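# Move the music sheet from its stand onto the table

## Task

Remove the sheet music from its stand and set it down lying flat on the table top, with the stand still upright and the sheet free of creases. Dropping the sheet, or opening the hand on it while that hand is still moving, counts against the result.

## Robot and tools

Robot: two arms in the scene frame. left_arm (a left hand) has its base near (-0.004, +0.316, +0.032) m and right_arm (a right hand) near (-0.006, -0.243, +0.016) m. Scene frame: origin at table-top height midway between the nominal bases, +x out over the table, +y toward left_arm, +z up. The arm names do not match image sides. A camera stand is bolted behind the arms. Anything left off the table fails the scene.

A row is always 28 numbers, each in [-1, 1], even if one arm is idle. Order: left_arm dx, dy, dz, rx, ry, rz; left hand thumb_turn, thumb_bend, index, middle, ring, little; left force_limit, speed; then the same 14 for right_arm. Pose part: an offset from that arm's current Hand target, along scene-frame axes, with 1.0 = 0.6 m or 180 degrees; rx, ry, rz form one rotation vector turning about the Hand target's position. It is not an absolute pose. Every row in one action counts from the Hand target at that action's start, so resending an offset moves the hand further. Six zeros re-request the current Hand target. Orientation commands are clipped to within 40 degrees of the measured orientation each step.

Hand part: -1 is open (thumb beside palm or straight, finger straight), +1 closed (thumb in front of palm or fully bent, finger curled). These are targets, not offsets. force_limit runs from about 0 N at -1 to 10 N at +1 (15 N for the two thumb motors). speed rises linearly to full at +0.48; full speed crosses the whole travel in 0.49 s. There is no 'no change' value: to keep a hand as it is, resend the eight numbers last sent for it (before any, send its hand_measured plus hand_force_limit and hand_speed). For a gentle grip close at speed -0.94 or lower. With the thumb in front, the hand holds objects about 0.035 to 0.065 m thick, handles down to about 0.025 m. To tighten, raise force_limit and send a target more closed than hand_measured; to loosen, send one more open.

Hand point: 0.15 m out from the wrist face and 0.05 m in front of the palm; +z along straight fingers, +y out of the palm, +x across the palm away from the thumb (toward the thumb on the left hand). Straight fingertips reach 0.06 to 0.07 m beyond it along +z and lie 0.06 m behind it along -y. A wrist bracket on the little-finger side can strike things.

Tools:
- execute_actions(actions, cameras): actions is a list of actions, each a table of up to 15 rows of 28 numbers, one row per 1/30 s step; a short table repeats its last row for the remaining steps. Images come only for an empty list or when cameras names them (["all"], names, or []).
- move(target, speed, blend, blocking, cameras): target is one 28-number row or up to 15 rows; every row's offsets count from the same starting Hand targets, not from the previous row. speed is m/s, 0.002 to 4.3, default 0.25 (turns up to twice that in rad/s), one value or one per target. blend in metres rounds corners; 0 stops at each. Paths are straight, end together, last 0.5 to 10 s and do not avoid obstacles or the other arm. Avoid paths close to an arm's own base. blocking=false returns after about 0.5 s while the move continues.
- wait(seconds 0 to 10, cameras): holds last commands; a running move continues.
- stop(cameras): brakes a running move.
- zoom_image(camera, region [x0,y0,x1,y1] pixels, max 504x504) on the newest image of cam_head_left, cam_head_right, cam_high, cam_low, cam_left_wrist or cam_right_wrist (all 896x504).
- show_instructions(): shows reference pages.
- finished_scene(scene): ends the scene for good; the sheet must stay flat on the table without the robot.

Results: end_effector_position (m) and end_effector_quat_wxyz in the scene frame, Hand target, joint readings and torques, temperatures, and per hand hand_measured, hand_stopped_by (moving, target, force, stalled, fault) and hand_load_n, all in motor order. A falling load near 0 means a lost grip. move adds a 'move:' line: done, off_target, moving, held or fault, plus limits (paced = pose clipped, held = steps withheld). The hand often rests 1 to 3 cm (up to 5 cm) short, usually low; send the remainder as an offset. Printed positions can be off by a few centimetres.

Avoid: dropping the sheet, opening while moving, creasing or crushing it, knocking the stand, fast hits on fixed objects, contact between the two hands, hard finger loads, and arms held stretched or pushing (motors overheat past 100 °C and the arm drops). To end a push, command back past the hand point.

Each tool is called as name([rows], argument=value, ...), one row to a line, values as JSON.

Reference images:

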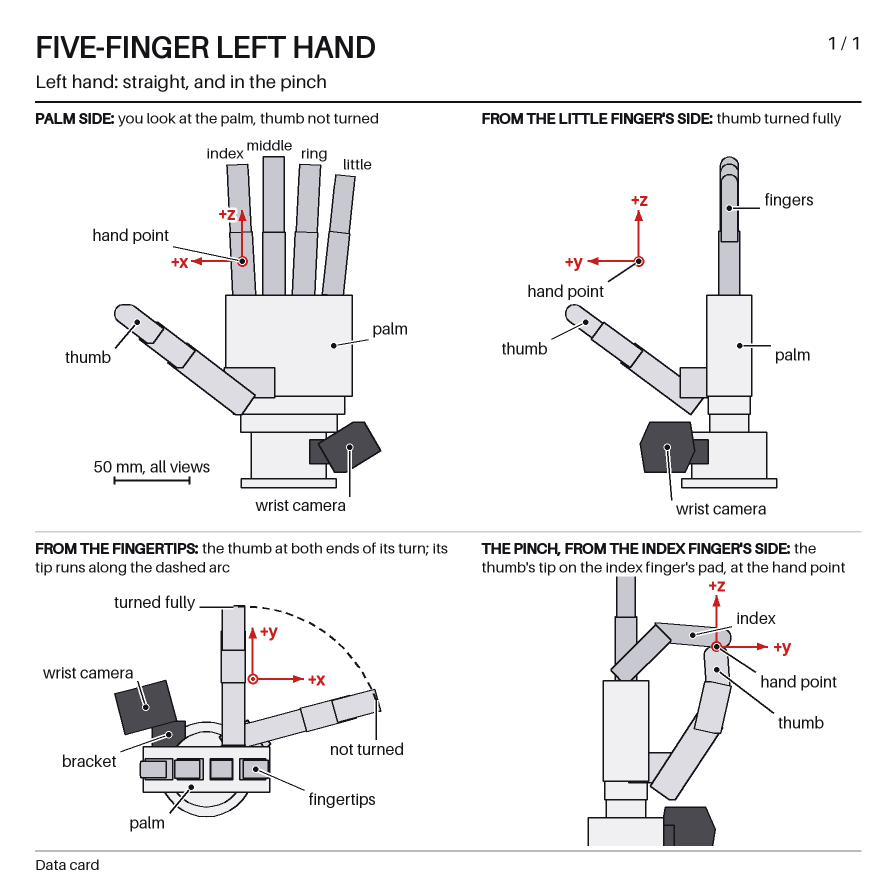

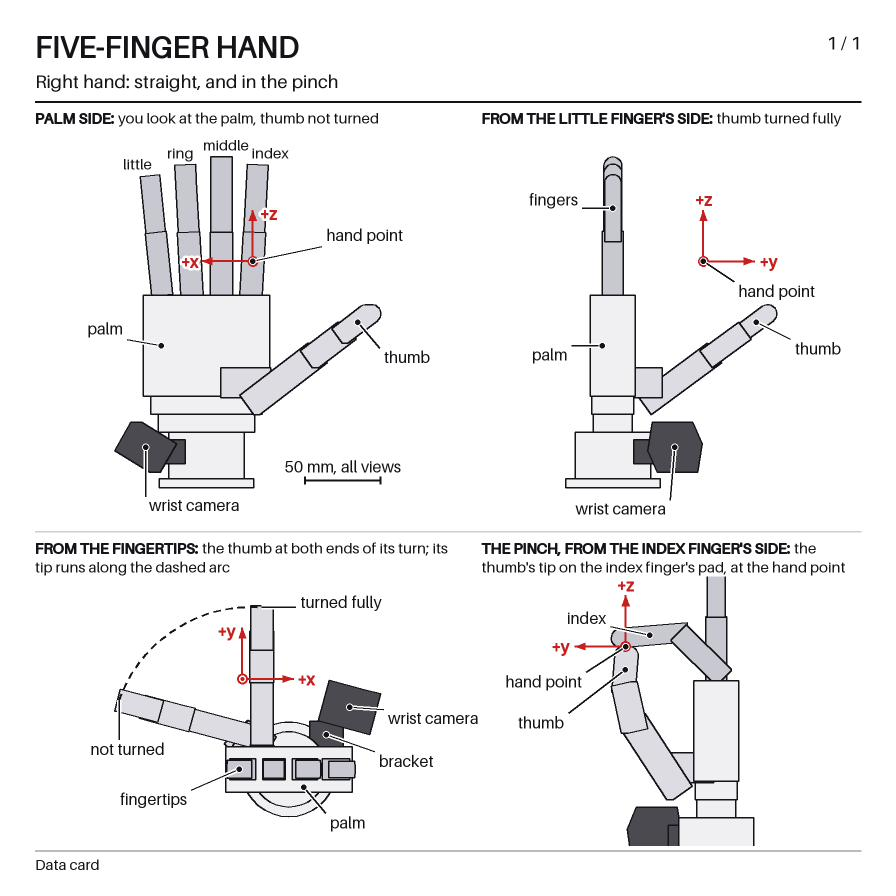

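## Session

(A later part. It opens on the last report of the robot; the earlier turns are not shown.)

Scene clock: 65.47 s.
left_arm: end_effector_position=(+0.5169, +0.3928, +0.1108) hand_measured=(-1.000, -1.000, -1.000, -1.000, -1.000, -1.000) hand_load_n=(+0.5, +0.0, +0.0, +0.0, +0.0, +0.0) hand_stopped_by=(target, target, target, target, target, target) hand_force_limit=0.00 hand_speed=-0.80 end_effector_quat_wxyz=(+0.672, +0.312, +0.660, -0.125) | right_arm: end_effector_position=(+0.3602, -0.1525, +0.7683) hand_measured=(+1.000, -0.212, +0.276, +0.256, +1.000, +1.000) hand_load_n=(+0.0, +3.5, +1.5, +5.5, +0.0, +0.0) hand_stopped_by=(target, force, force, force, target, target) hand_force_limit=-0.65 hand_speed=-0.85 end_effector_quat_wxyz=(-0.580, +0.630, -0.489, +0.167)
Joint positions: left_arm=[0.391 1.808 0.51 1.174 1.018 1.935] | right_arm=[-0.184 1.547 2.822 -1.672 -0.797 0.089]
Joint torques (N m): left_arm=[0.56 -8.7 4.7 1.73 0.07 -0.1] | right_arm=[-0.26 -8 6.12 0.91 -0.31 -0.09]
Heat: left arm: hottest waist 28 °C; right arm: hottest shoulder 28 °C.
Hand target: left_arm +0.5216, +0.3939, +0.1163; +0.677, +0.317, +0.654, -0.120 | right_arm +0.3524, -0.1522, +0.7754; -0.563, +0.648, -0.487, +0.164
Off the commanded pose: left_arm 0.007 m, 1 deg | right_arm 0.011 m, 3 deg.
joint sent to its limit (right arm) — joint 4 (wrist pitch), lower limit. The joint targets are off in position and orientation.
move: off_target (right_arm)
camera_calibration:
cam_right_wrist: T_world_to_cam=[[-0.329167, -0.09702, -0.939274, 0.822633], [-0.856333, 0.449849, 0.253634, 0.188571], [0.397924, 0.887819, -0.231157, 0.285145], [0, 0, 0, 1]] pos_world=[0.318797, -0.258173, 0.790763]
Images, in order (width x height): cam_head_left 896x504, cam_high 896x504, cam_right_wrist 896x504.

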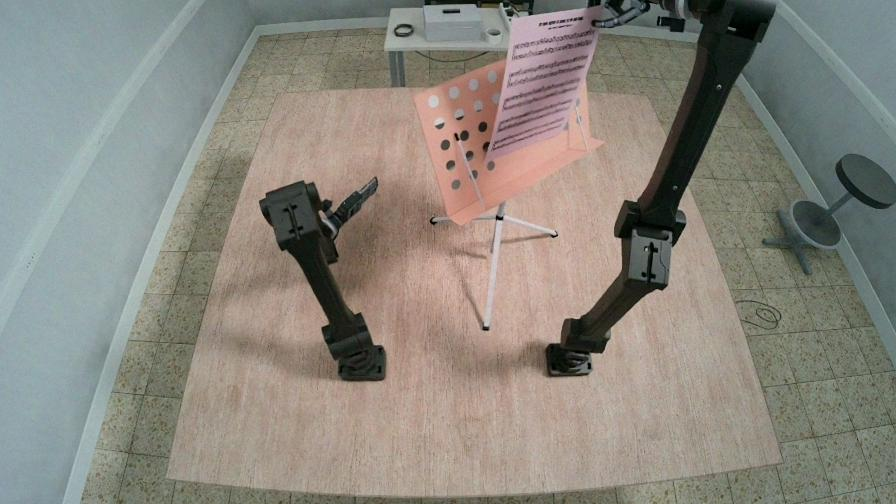

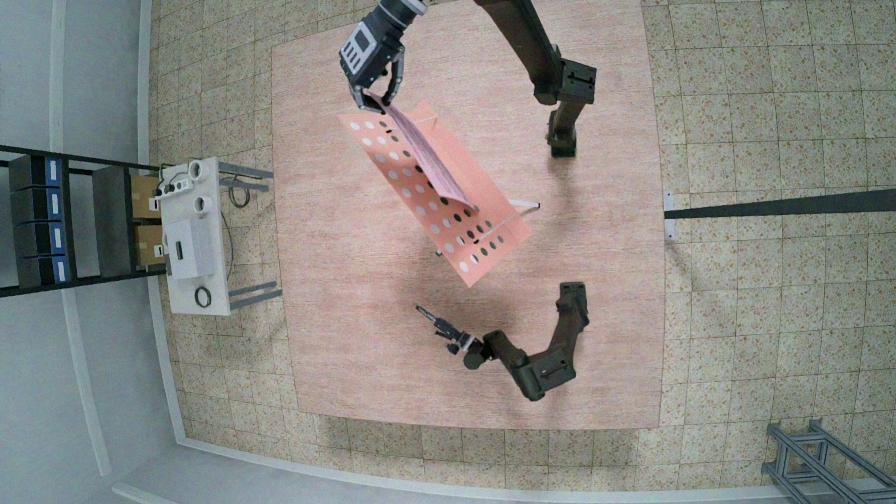

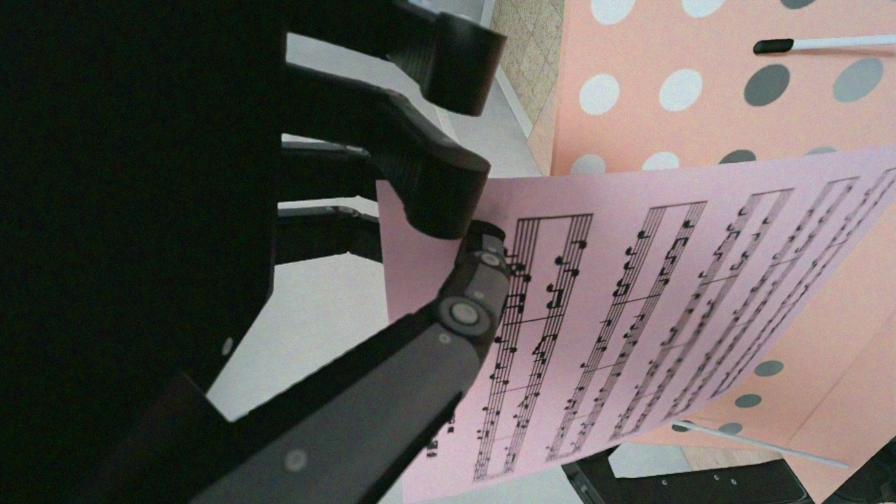

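move([
  [0,0,0,0,0,0,-1,-1,-1,-1,-1,-1,0,-0.8,-0.004,-0.38,-0.017,-0.0177,0.003,-0.207,1,0.0,0.35,0.35,1,1,-0.65,-0.85],
  [0,0,0,0,0,0,-1,-1,-1,-1,-1,-1,0,-0.8,-0.021,-0.663,-0.076,-0.0353,0.0059,-0.4145,1,0.0,0.35,0.35,1,1,-0.65,-0.85],
], speed=0.15, blend=[0.05,0], cameras=["cam_head_left","cam_high","cam_low","cam_right_wrist"])

Scene clock: 71.80 s.
left_arm: end_effector_position=(+0.5169, +0.3928, +0.1108) hand_measured=(-1.000, -1.000, -1.000, -1.000, -1.000, -1.000) hand_load_n=(+0.0, +0.0, +0.0, +0.0, +0.0, +0.0) hand_stopped_by=(target, target, target, target, target, target) hand_force_limit=0.00 hand_speed=-0.80 end_effector_quat_wxyz=(+0.672, +0.312, +0.660, -0.125) | right_arm: end_effector_position=(+0.3458, -0.5498, +0.7191) hand_measured=(+1.000, -0.212, +0.276, +0.256, +1.000, +1.000) hand_load_n=(+0.0, +4.0, +1.0, +5.5, +0.0, +0.0) hand_stopped_by=(target, force, force, force, target, target) hand_force_limit=-0.65 hand_speed=-0.85 end_effector_quat_wxyz=(+0.304, -0.261, +0.783, -0.477)
Joint positions: left_arm=[0.391 1.808 0.51 1.174 1.018 1.935] | right_arm=[-0.857 1.479 2.542 -1.439 -0.185 0.174]
Joint torques (N m): left_arm=[0.38 -8.7 4.71 1.77 0.08 -0.09] | right_arm=[-0.38 -11.75 4.71 2.62 0.15 0.13]
Heat: left arm: hottest waist 28 °C; right arm: hottest shoulder 28 °C.
Hand target: left_arm +0.5216, +0.3939, +0.1163; +0.677, +0.317, +0.654, -0.120 | right_arm +0.3398, -0.5500, +0.7298; +0.310, -0.250, +0.775, -0.490
Off the commanded pose: left_arm 0.007 m, 1 deg | right_arm 0.012 m, 2 deg.
move: off_target (right_arm)
camera_calibration:
cam_right_wrist: T_world_to_cam=[[-0.33265, 0.245853, -0.91044, 0.902145], [0.209294, 0.960591, 0.182925, 0.330577], [0.919533, -0.129699, -0.370996, -0.00711778], [0, 0, 0, 1]] pos_world=[0.237456, -0.540267, 0.758237]
Images, in order (width x height): cam_head_left 896x504, cam_high 896x504, cam_low 896x504, cam_right_wrist 896x504.

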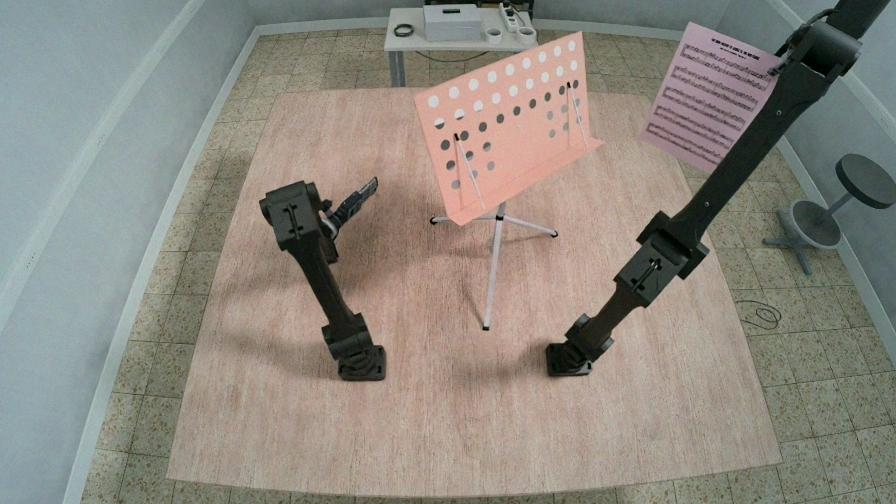

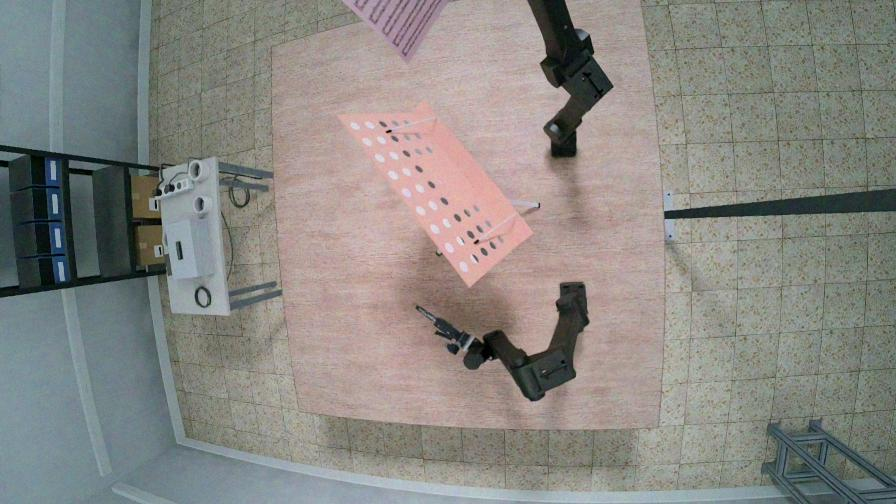

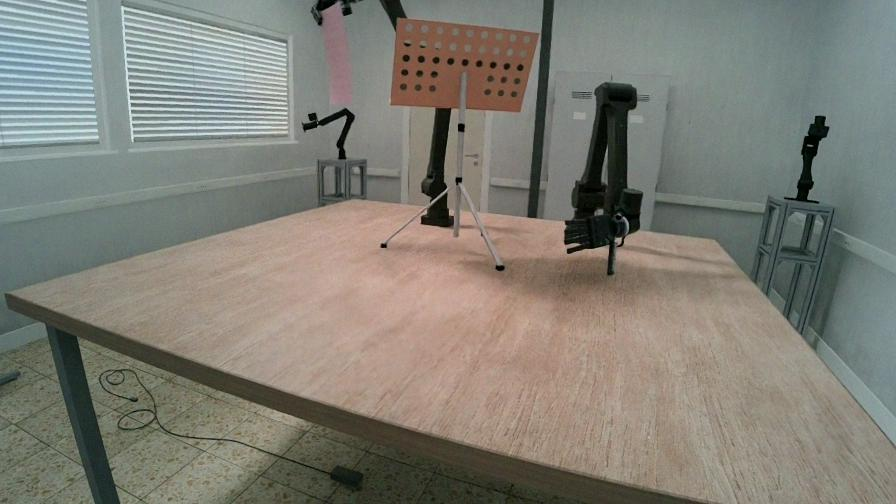

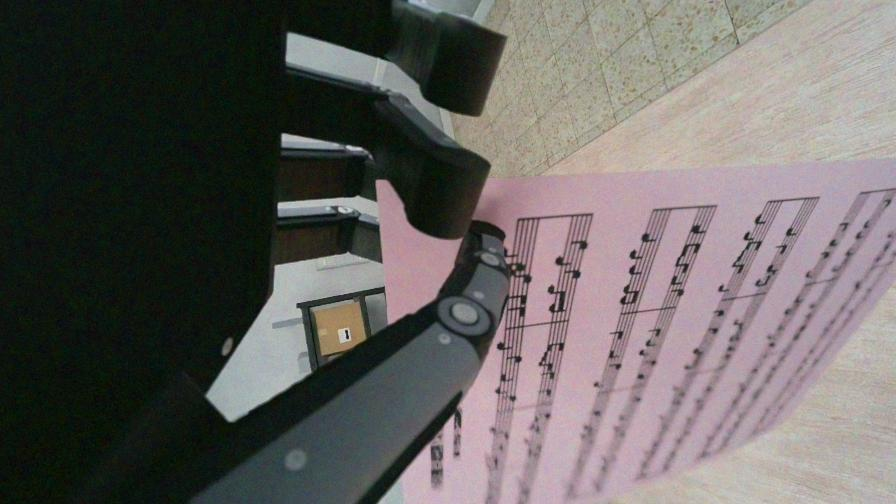

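move(target=[0,0,0,0,0,0,-1,-1,-1,-1,-1,-1,0,-0.8,-0.017,0.008,-0.575,0,0,0,1,0.0,0.35,0.35,1,1,-0.65,-0.85], speed=0.13, cameras=["cam_head_left","cam_head_right","cam_high","cam_low"])

zoom_image(camera="cam_low", region=[270, 70, 470, 270])

Scene clock: 75.90 s.
left_arm: end_effector_position=(+0.5169, +0.3928, +0.1108) hand_measured=(-1.000, -1.000, -1.000, -1.000, -1.000, -1.000) hand_load_n=(+0.0, +0.0, +0.0, +0.0, +0.0, +0.0) hand_stopped_by=(target, target, target, target, target, target) hand_force_limit=0.00 hand_speed=-0.80 end_effector_quat_wxyz=(+0.672, +0.312, +0.660, -0.125) | right_arm: end_effector_position=(+0.3341, -0.5421, +0.3788) hand_measured=(+1.000, -0.212, +0.276, +0.256, +1.000, +1.000) hand_load_n=(+0.5, +3.5, +1.0, +5.5, +0.5, +0.0) hand_stopped_by=(target, force, force, force, target, target) hand_force_limit=-0.65 hand_speed=-0.85 end_effector_quat_wxyz=(+0.305, -0.258, +0.782, -0.478)
Joint positions: left_arm=[0.391 1.808 0.51 1.174 1.018 1.935] | right_arm=[-0.871 0.918 1.005 -0.459 -0.195 0.174]
Joint torques (N m): left_arm=[0.5 -8.59 4.72 1.77 0.07 -0.08] | right_arm=[-0.62 -7.77 9.01 2.54 -0.07 0.09]
Heat: left arm: hottest waist 28 °C; right arm: hottest shoulder 28 °C.
Hand target: left_arm +0.5216, +0.3939, +0.1163; +0.677, +0.317, +0.654, -0.120 | right_arm +0.3296, -0.5452, +0.3848; +0.310, -0.250, +0.775, -0.490
Off the commanded pose: left_arm 0.007 m, 1 deg | right_arm 0.008 m, 2 deg.
move: done
Images, in order (width x height): cam_head_left 896x504, cam_head_right 896x504, cam_high 896x504, cam_low 896x504.

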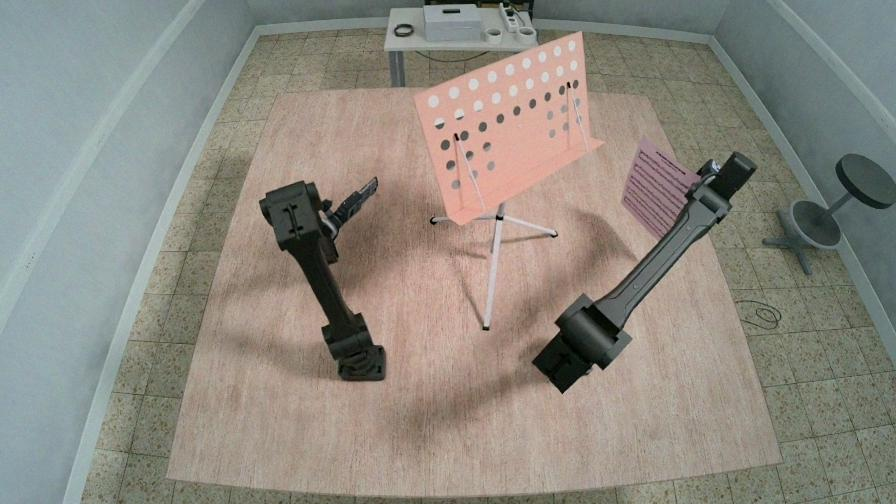

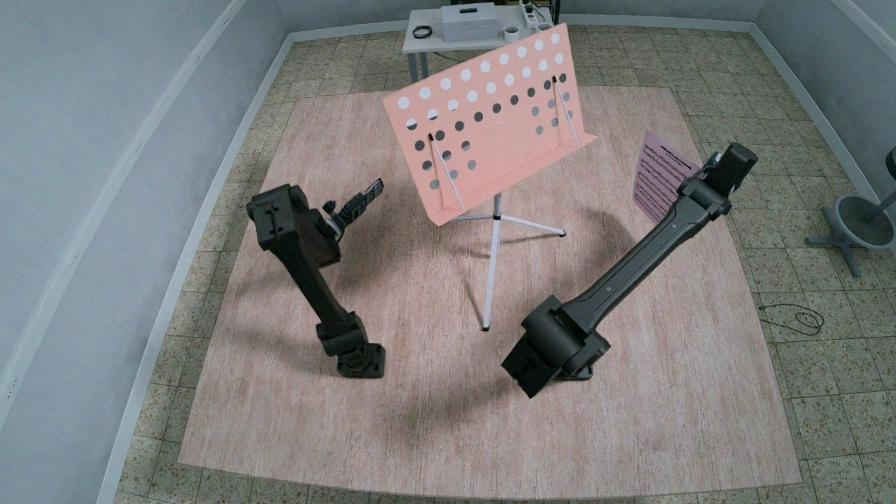

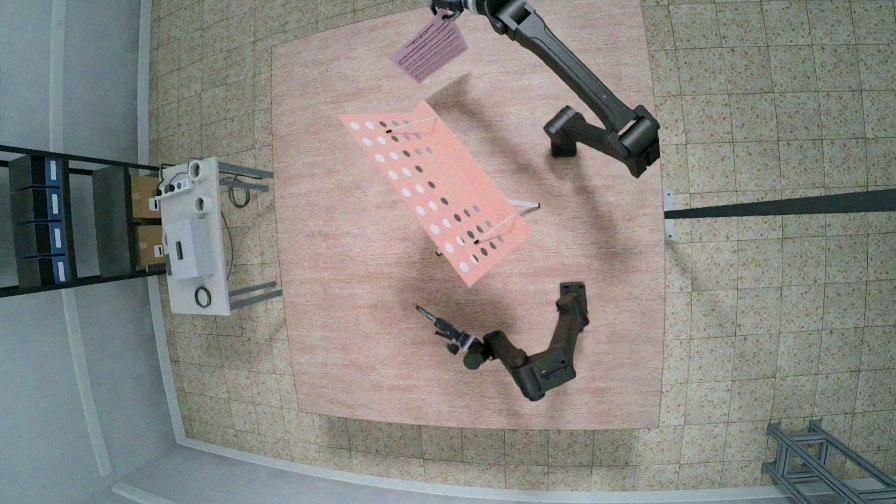

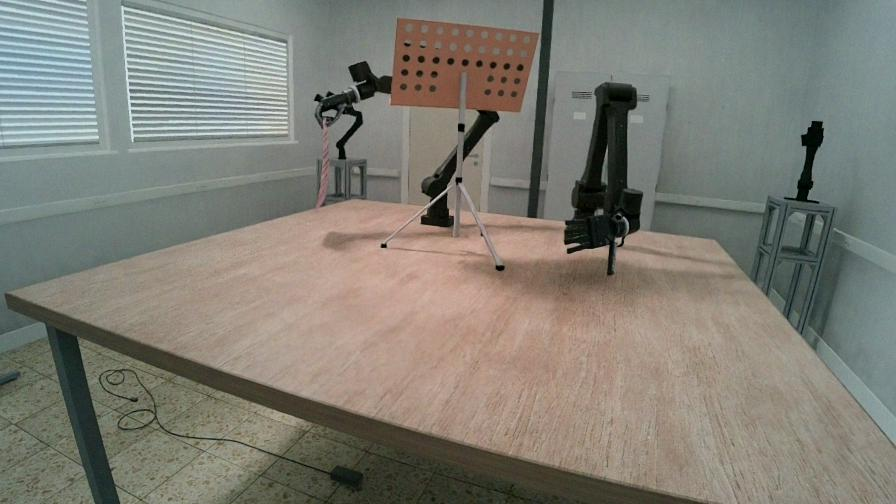

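Scaled by 2.520 from the camera's 896x504 image, which has a finer 1280x720 frame.

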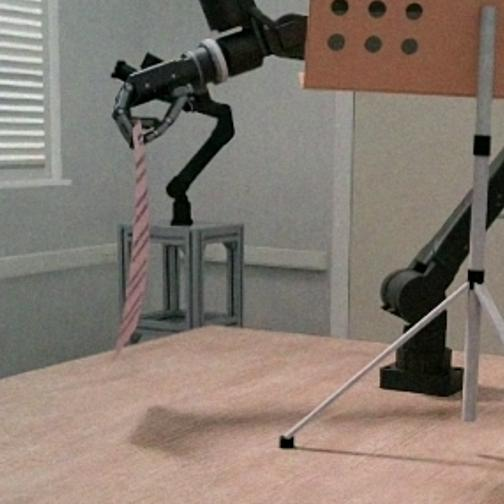

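zoom_image(camera="cam_head_left", region=[590, 110, 770, 260])

zoom_image(camera="cam_high", region=[370, 0, 530, 110])

Scaled by 2.800 from the camera's 896x504 image, which has a finer 1280x720 frame.

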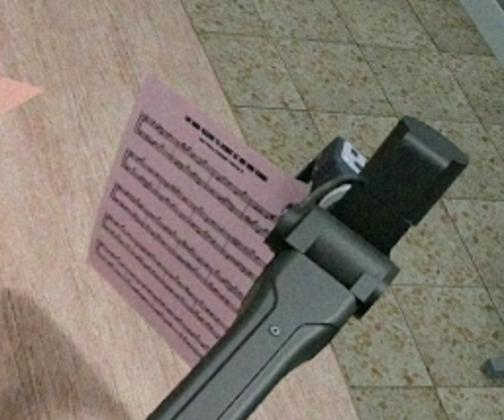

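Scaled by 3.150 from the camera's 896x504 image, which has a finer 1280x720 frame.

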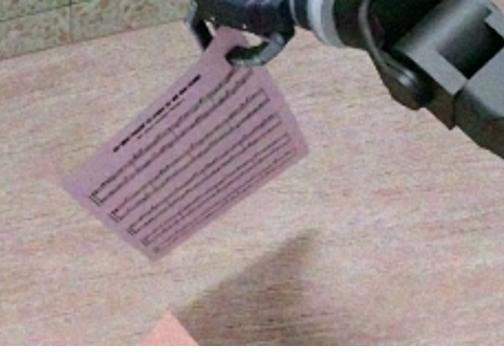

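move(target=[0,0,0,0,0,0,-1,-1,-1,-1,-1,-1,0,-0.8,0.0,0.0,0.05,0.1072,0.1277,0,1,0.0,0.35,0.35,1,1,-0.65,-0.85], speed=0.15, cameras=["cam_head_left","cam_high","cam_low","cam_right_wrist"])

zoom_image(camera="cam_low", region=[270, 70, 470, 270])

zoom_image(camera="cam_high", region=[370, 0, 530, 110])

Scene clock: 82.13 s.
left_arm: end_effector_position=(+0.5169, +0.3928, +0.1108) hand_measured=(-1.000, -1.000, -1.000, -1.000, -1.000, -1.000) hand_load_n=(+0.0, +0.0, +0.0, +0.0, +0.0, +0.0) hand_stopped_by=(target, target, target, target, target, target) hand_force_limit=0.00 hand_speed=-0.80 end_effector_quat_wxyz=(+0.672, +0.312, +0.660, -0.125) | right_arm: end_effector_position=(+0.3186, -0.5422, +0.3892) hand_measured=(+1.000, -0.212, +0.276, +0.256, +1.000, +1.000) hand_load_n=(+0.5, +4.0, +1.0, +5.5, +0.0, +0.0) hand_stopped_by=(target, force, force, force, target, target) hand_force_limit=-0.65 hand_speed=-0.85 end_effector_quat_wxyz=(+0.178, -0.279, +0.902, -0.278)
Joint positions: left_arm=[0.391 1.808 0.51 1.174 1.018 1.935] | right_arm=[-0.857 1.209 1.489 -1.185 -0.111 0.129]
Joint torques (N m): left_arm=[0.38 -8.59 4.71 1.76 0.07 -0.09] | right_arm=[1.32 -8.64 14.56 0.65 0.13 -0.05]
Heat: left arm: hottest waist 28 °C; right arm: hottest shoulder 28 °C.
Hand target: left_arm +0.5216, +0.3939, +0.1163; +0.677, +0.317, +0.654, -0.120 | right_arm +0.3296, -0.5452, +0.4148; +0.187, -0.287, +0.892, -0.295
Off the commanded pose: left_arm 0.007 m, 1 deg | right_arm 0.028 m, 3 deg.
move: off_target (right_arm)
camera_calibration:
cam_right_wrist: T_world_to_cam=[[-0.620501, 0.529712, -0.578259, 0.707217], [0.356428, 0.847317, 0.393717, 0.198989], [0.698525, 0.0381939, -0.714565, 0.191743], [0, 0, 0, 1]] pos_world=[0.233966, -0.550552, 0.467622]
Images, in order (width x height): cam_head_left 896x504, cam_high 896x504, cam_low 896x504, cam_right_wrist 896x504.

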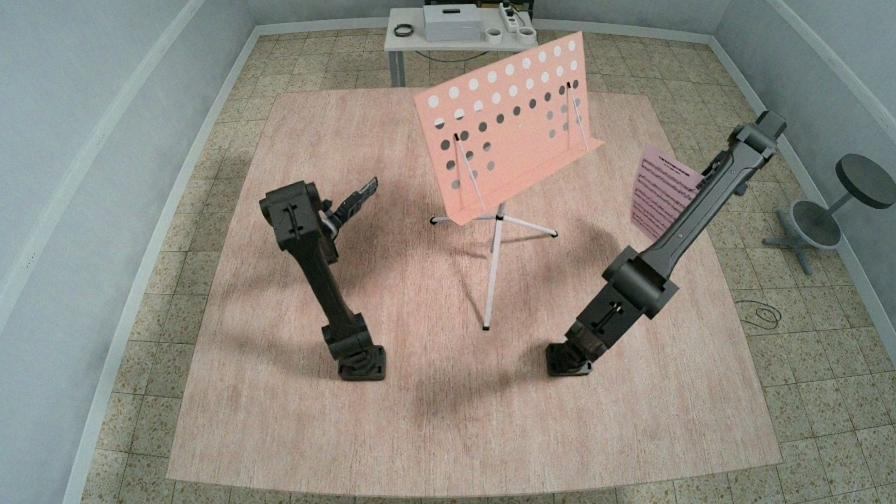

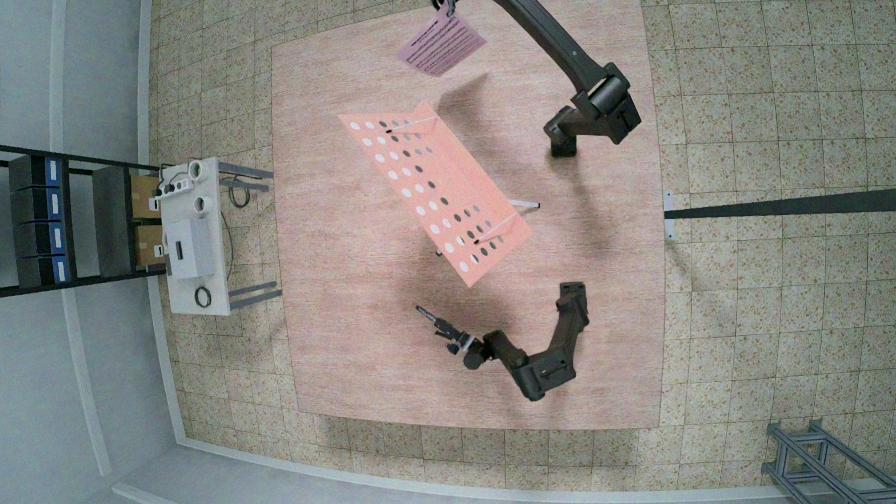

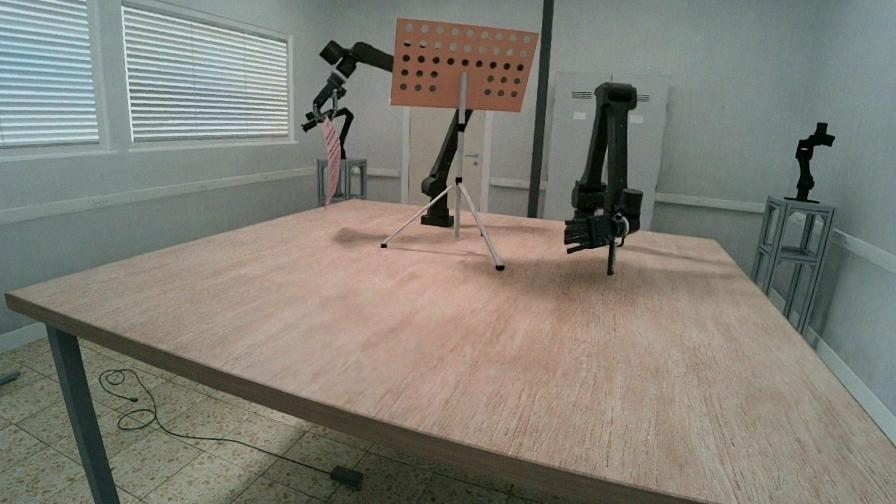

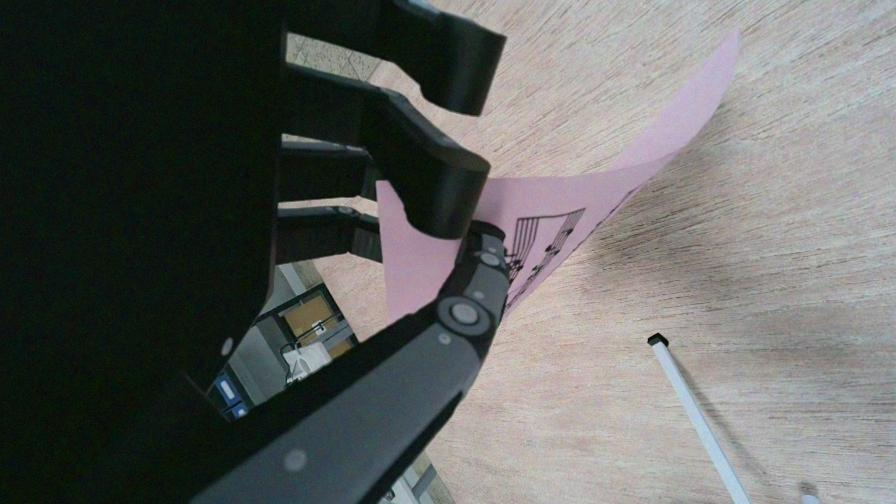

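Scaled by 2.520 from the camera's 896x504 image, which has a finer 1280x720 frame.

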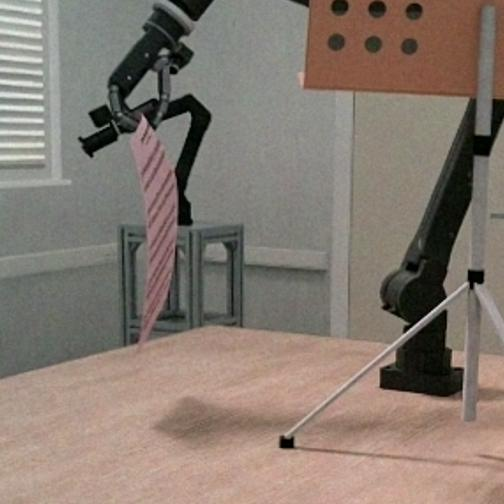

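Scaled by 3.150 from the camera's 896x504 image, which has a finer 1280x720 frame.

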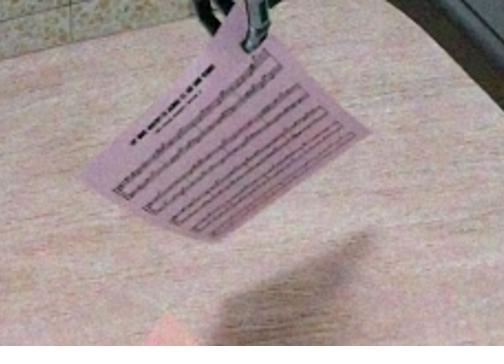

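wait(seconds=0, cameras=["cam_low","cam_high","cam_head_left"])

Scene clock: 83.40 s.
left_arm: end_effector_position=(+0.5169, +0.3928, +0.1108) hand_measured=(-1.000, -1.000, -1.000, -1.000, -1.000, -1.000) hand_load_n=(+0.0, +0.0, +0.0, +0.0, +0.0, +0.0) hand_stopped_by=(target, target, target, target, target, target) hand_force_limit=0.00 hand_speed=-0.80 end_effector_quat_wxyz=(+0.672, +0.312, +0.660, -0.125) | right_arm: end_effector_position=(+0.3186, -0.5422, +0.3892) hand_measured=(+1.000, -0.212, +0.276, +0.256, +1.000, +1.000) hand_load_n=(+0.0, +4.0, +1.0, +5.5, +0.0, +0.0) hand_stopped_by=(target, force, force, force, target, target) hand_force_limit=-0.65 hand_speed=-0.85 end_effector_quat_wxyz=(+0.178, -0.279, +0.902, -0.278)
Joint positions: left_arm=[0.391 1.808 0.51 1.174 1.018 1.935] | right_arm=[-0.857 1.209 1.489 -1.185 -0.111 0.129]
Joint torques (N m): left_arm=[0.62 -8.64 4.75 1.8 0.07 -0.09] | right_arm=[1.38 -8.76 14.39 0.54 0.17 -0.06]
Heat: left arm: hottest waist 28 °C; right arm: hottest shoulder 28 °C.
Hand target: left_arm +0.5216, +0.3939, +0.1163; +0.677, +0.317, +0.654, -0.120 | right_arm +0.3296, -0.5452, +0.4148; +0.187, -0.287, +0.892, -0.295
Off the commanded pose: left_arm 0.007 m, 1 deg | right_arm 0.028 m, 3 deg.
Images, in order (width x height): cam_head_left 896x504, cam_high 896x504, cam_low 896x504.

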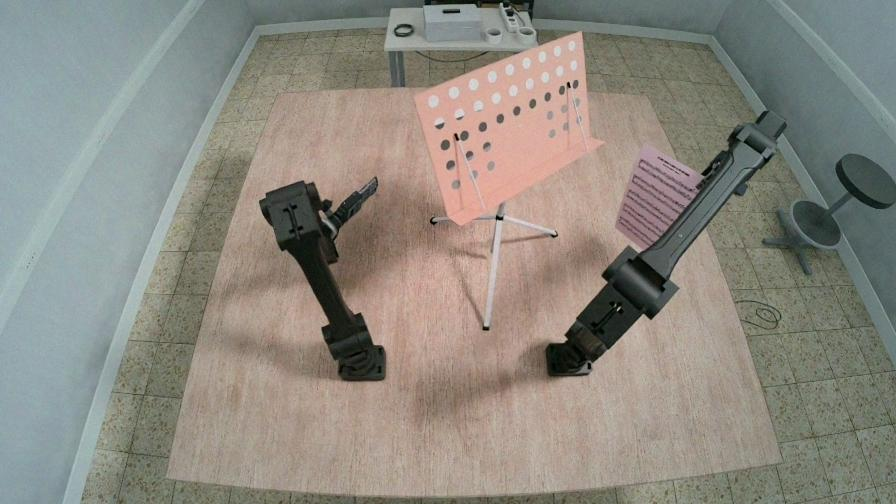

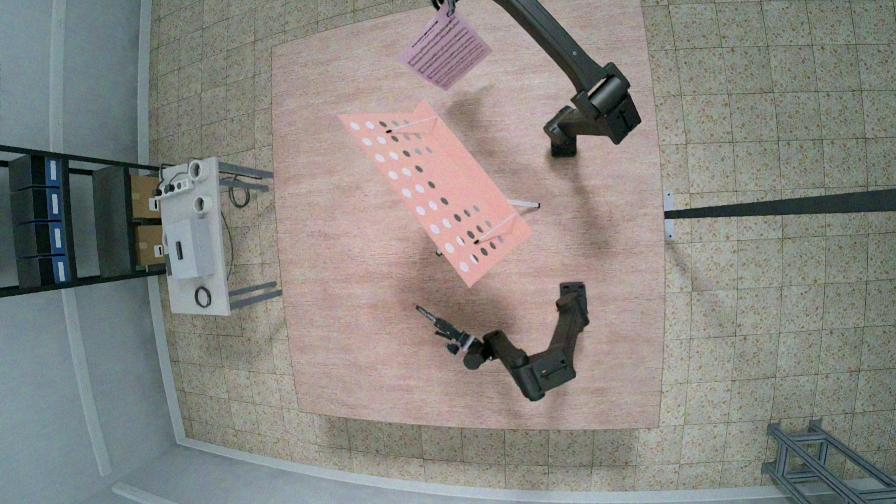

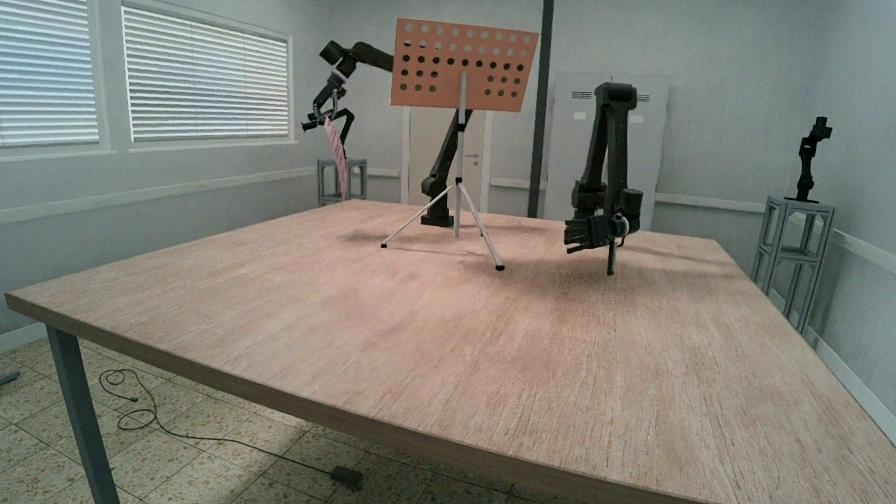

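move(target=[0,0,0,0,0,0,-1,-1,-1,-1,-1,-1,0,-0.8,0,0,-0.15,0,0,0,1,0.0,0.35,0.35,1,1,-0.65,-0.85], speed=0.08, cameras=["cam_low","cam_high","cam_head_left"])

zoom_image(camera="cam_low", region=[260, 60, 440, 240])

zoom_image(camera="cam_high", region=[370, 0, 530, 120])

Scene clock: 86.20 s.
left_arm: end_effector_position=(+0.5169, +0.3928, +0.1108) hand_measured=(-1.000, -1.000, -1.000, -1.000, -1.000, -1.000) hand_load_n=(+0.0, +0.0, +0.0, +0.0, +0.0, +0.0) hand_stopped_by=(target, target, target, target, target, target) hand_force_limit=0.00 hand_speed=-0.80 end_effector_quat_wxyz=(+0.672, +0.312, +0.660, -0.125) | right_arm: end_effector_position=(+0.3253, -0.5503, +0.3199) hand_measured=(+1.000, -0.212, +0.276, +0.256, +1.000, +1.000) hand_load_n=(+0.0, +3.5, +1.0, +5.5, +0.0, +0.0) hand_stopped_by=(target, force, force, force, target, target) hand_force_limit=-0.65 hand_speed=-0.85 end_effector_quat_wxyz=(+0.180, -0.279, +0.900, -0.283)
Joint positions: left_arm=[0.391 1.808 0.51 1.174 1.018 1.935] | right_arm=[-0.857 1.195 1.289 -0.988 -0.111 0.129]
Joint torques (N m): left_arm=[0.62 -8.7 4.72 1.72 0.08 -0.09] | right_arm=[1.03 -12.04 8.4 1.98 0.18 -0.06]
Heat: left arm: hottest waist 28 °C; right arm: hottest shoulder 28 °C.
Hand target: left_arm +0.5216, +0.3939, +0.1163; +0.677, +0.317, +0.654, -0.120 | right_arm +0.3296, -0.5452, +0.3248; +0.187, -0.287, +0.892, -0.295
Off the commanded pose: left_arm 0.007 m, 1 deg | right_arm 0.008 m, 2 deg.
move: done
Images, in order (width x height): cam_head_left 896x504, cam_high 896x504, cam_low 896x504.

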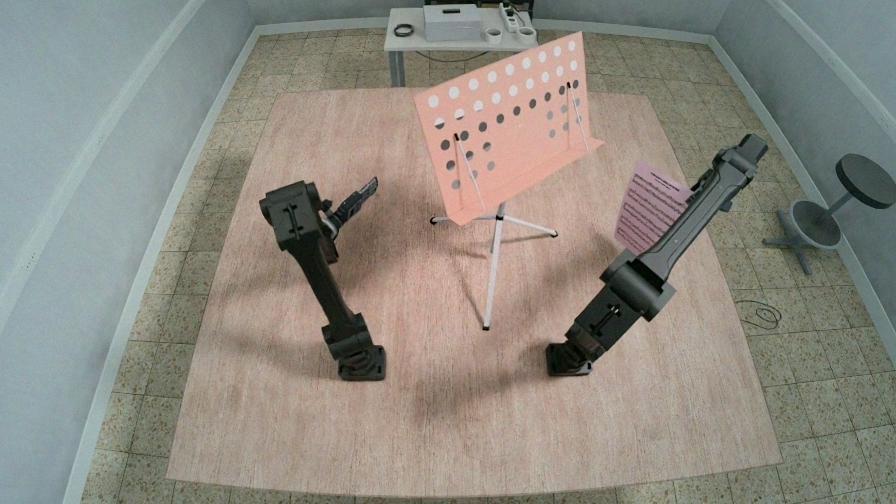

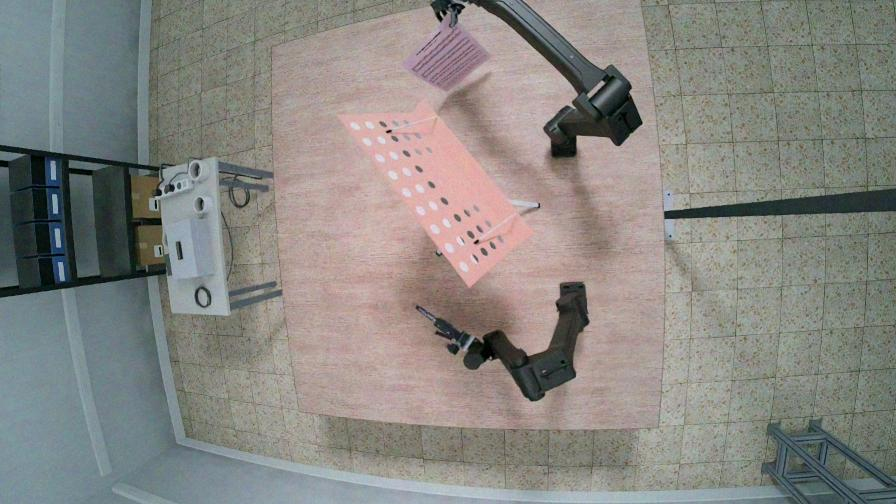

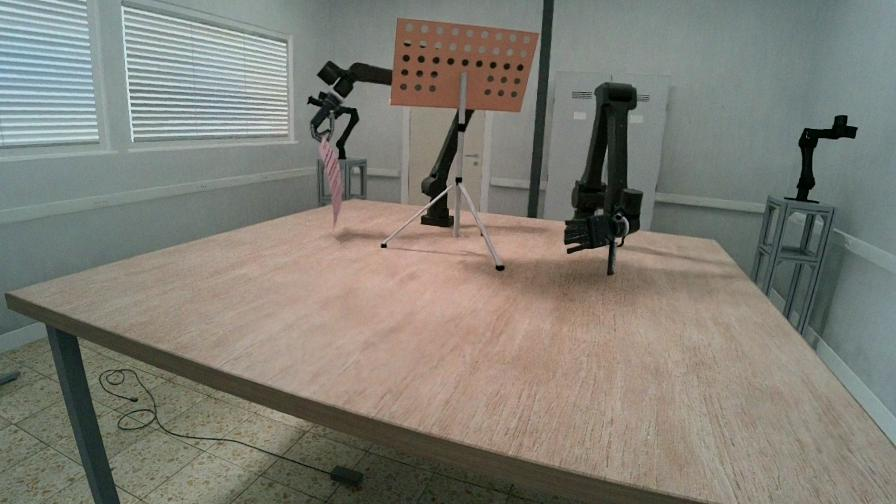

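Scaled by 2.800 from the camera's 896x504 image, which has a finer 1280x720 frame.

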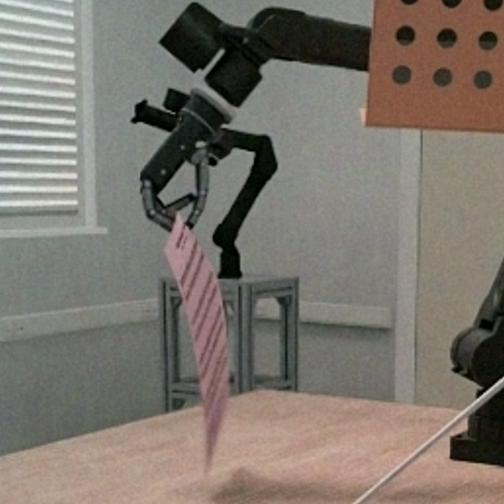

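Scaled by 3.150 from the camera's 896x504 image, which has a finer 1280x720 frame.

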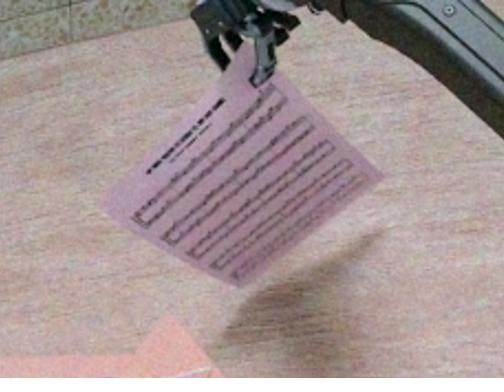

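move(target=[0,0,0,0,0,0,-1,-1,-1,-1,-1,-1,0,-0.8,0.034,-0.025,-0.091,0.0429,0.0511,0,1,0.0,0.35,0.35,1,1,-0.65,-0.85], speed=0.08, cameras=["cam_low","cam_high"])

zoom_image(camera="cam_low", region=[260, 60, 440, 240])

zoom_image(camera="cam_high", region=[370, 0, 530, 120])

Scene clock: 89.20 s.
left_arm: end_effector_position=(+0.5169, +0.3928, +0.1108) hand_measured=(-1.000, -1.000, -1.000, -1.000, -1.000, -1.000) hand_load_n=(+0.0, +0.0, -0.5, +0.0, +0.0, +0.0) hand_stopped_by=(target, target, target, target, target, target) hand_force_limit=0.00 hand_speed=-0.80 end_effector_quat_wxyz=(+0.672, +0.312, +0.660, -0.125) | right_arm: end_effector_position=(+0.3335, -0.5521, +0.2466) hand_measured=(+1.000, -0.212, +0.276, +0.256, +1.000, +1.000) hand_load_n=(+0.0, +3.5, +1.0, +5.5, +0.0, +0.0) hand_stopped_by=(target, force, force, force, target, target) hand_force_limit=-0.65 hand_speed=-0.85 end_effector_quat_wxyz=(+0.124, -0.291, +0.929, -0.193)
Joint positions: left_arm=[0.391 1.808 0.51 1.174 1.018 1.935] | right_arm=[-0.828 1.355 1.297 -1.054 -0.068 0.129]
Joint torques (N m): left_arm=[0.62 -8.76 4.72 1.74 0.07 -0.1] | right_arm=[1.03 -11.58 14.53 0.44 0.17 -0.01]
Heat: left arm: hottest waist 28 °C; right arm: hottest shoulder 28 °C.
Hand target: left_arm +0.5216, +0.3939, +0.1163; +0.677, +0.317, +0.654, -0.120 | right_arm +0.3500, -0.5602, +0.2702; +0.134, -0.297, +0.922, -0.210
Off the commanded pose: left_arm 0.007 m, 1 deg | right_arm 0.030 m, 3 deg.
move: off_target (right_arm)
Images, in order (width x height): cam_high 896x504, cam_low 896x504.

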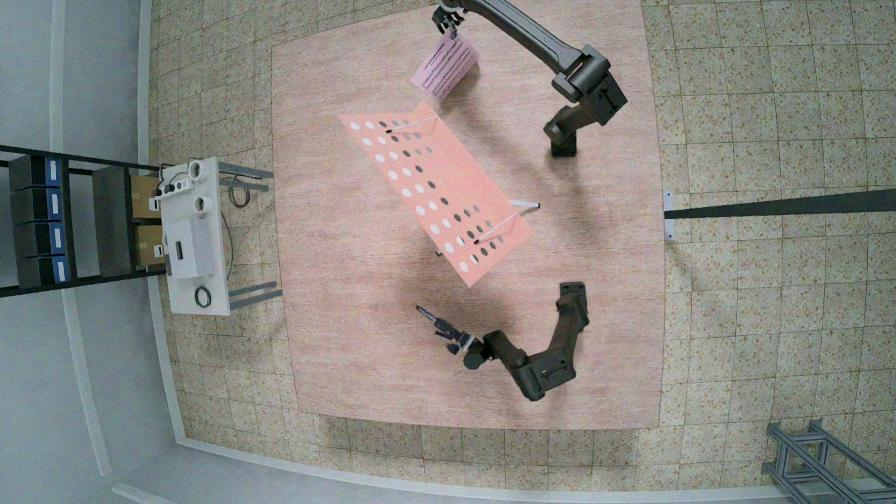

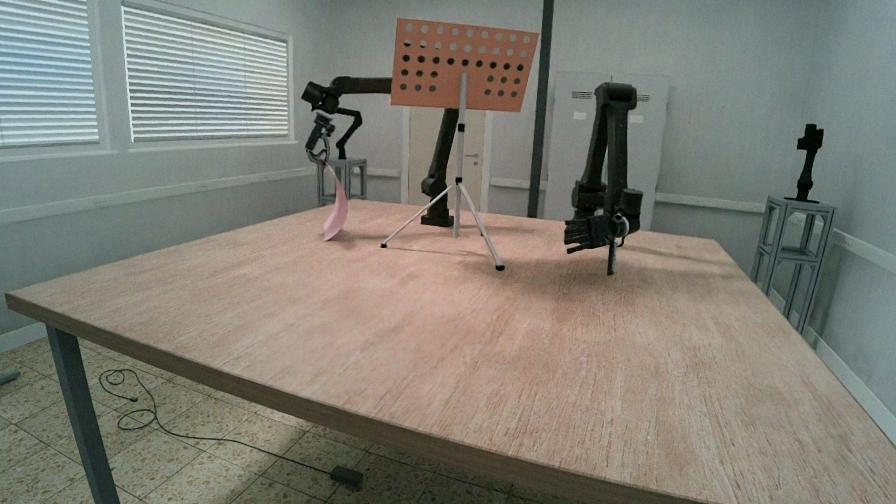

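Scaled by 2.800 from the camera's 896x504 image, which has a finer 1280x720 frame.

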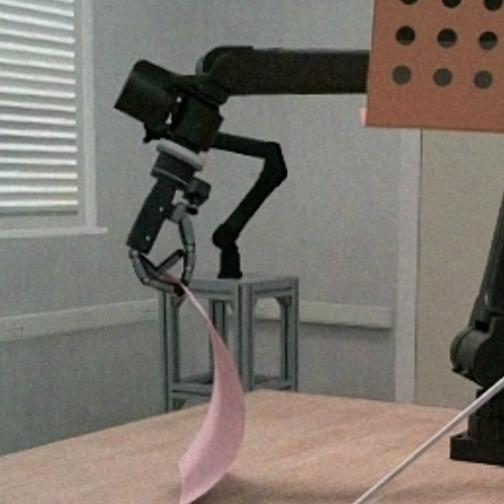

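Scaled by 3.150 from the camera's 896x504 image, which has a finer 1280x720 frame.

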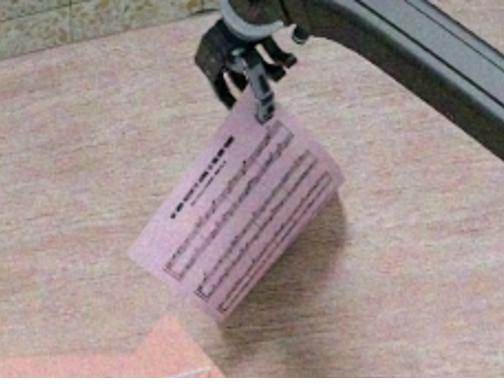

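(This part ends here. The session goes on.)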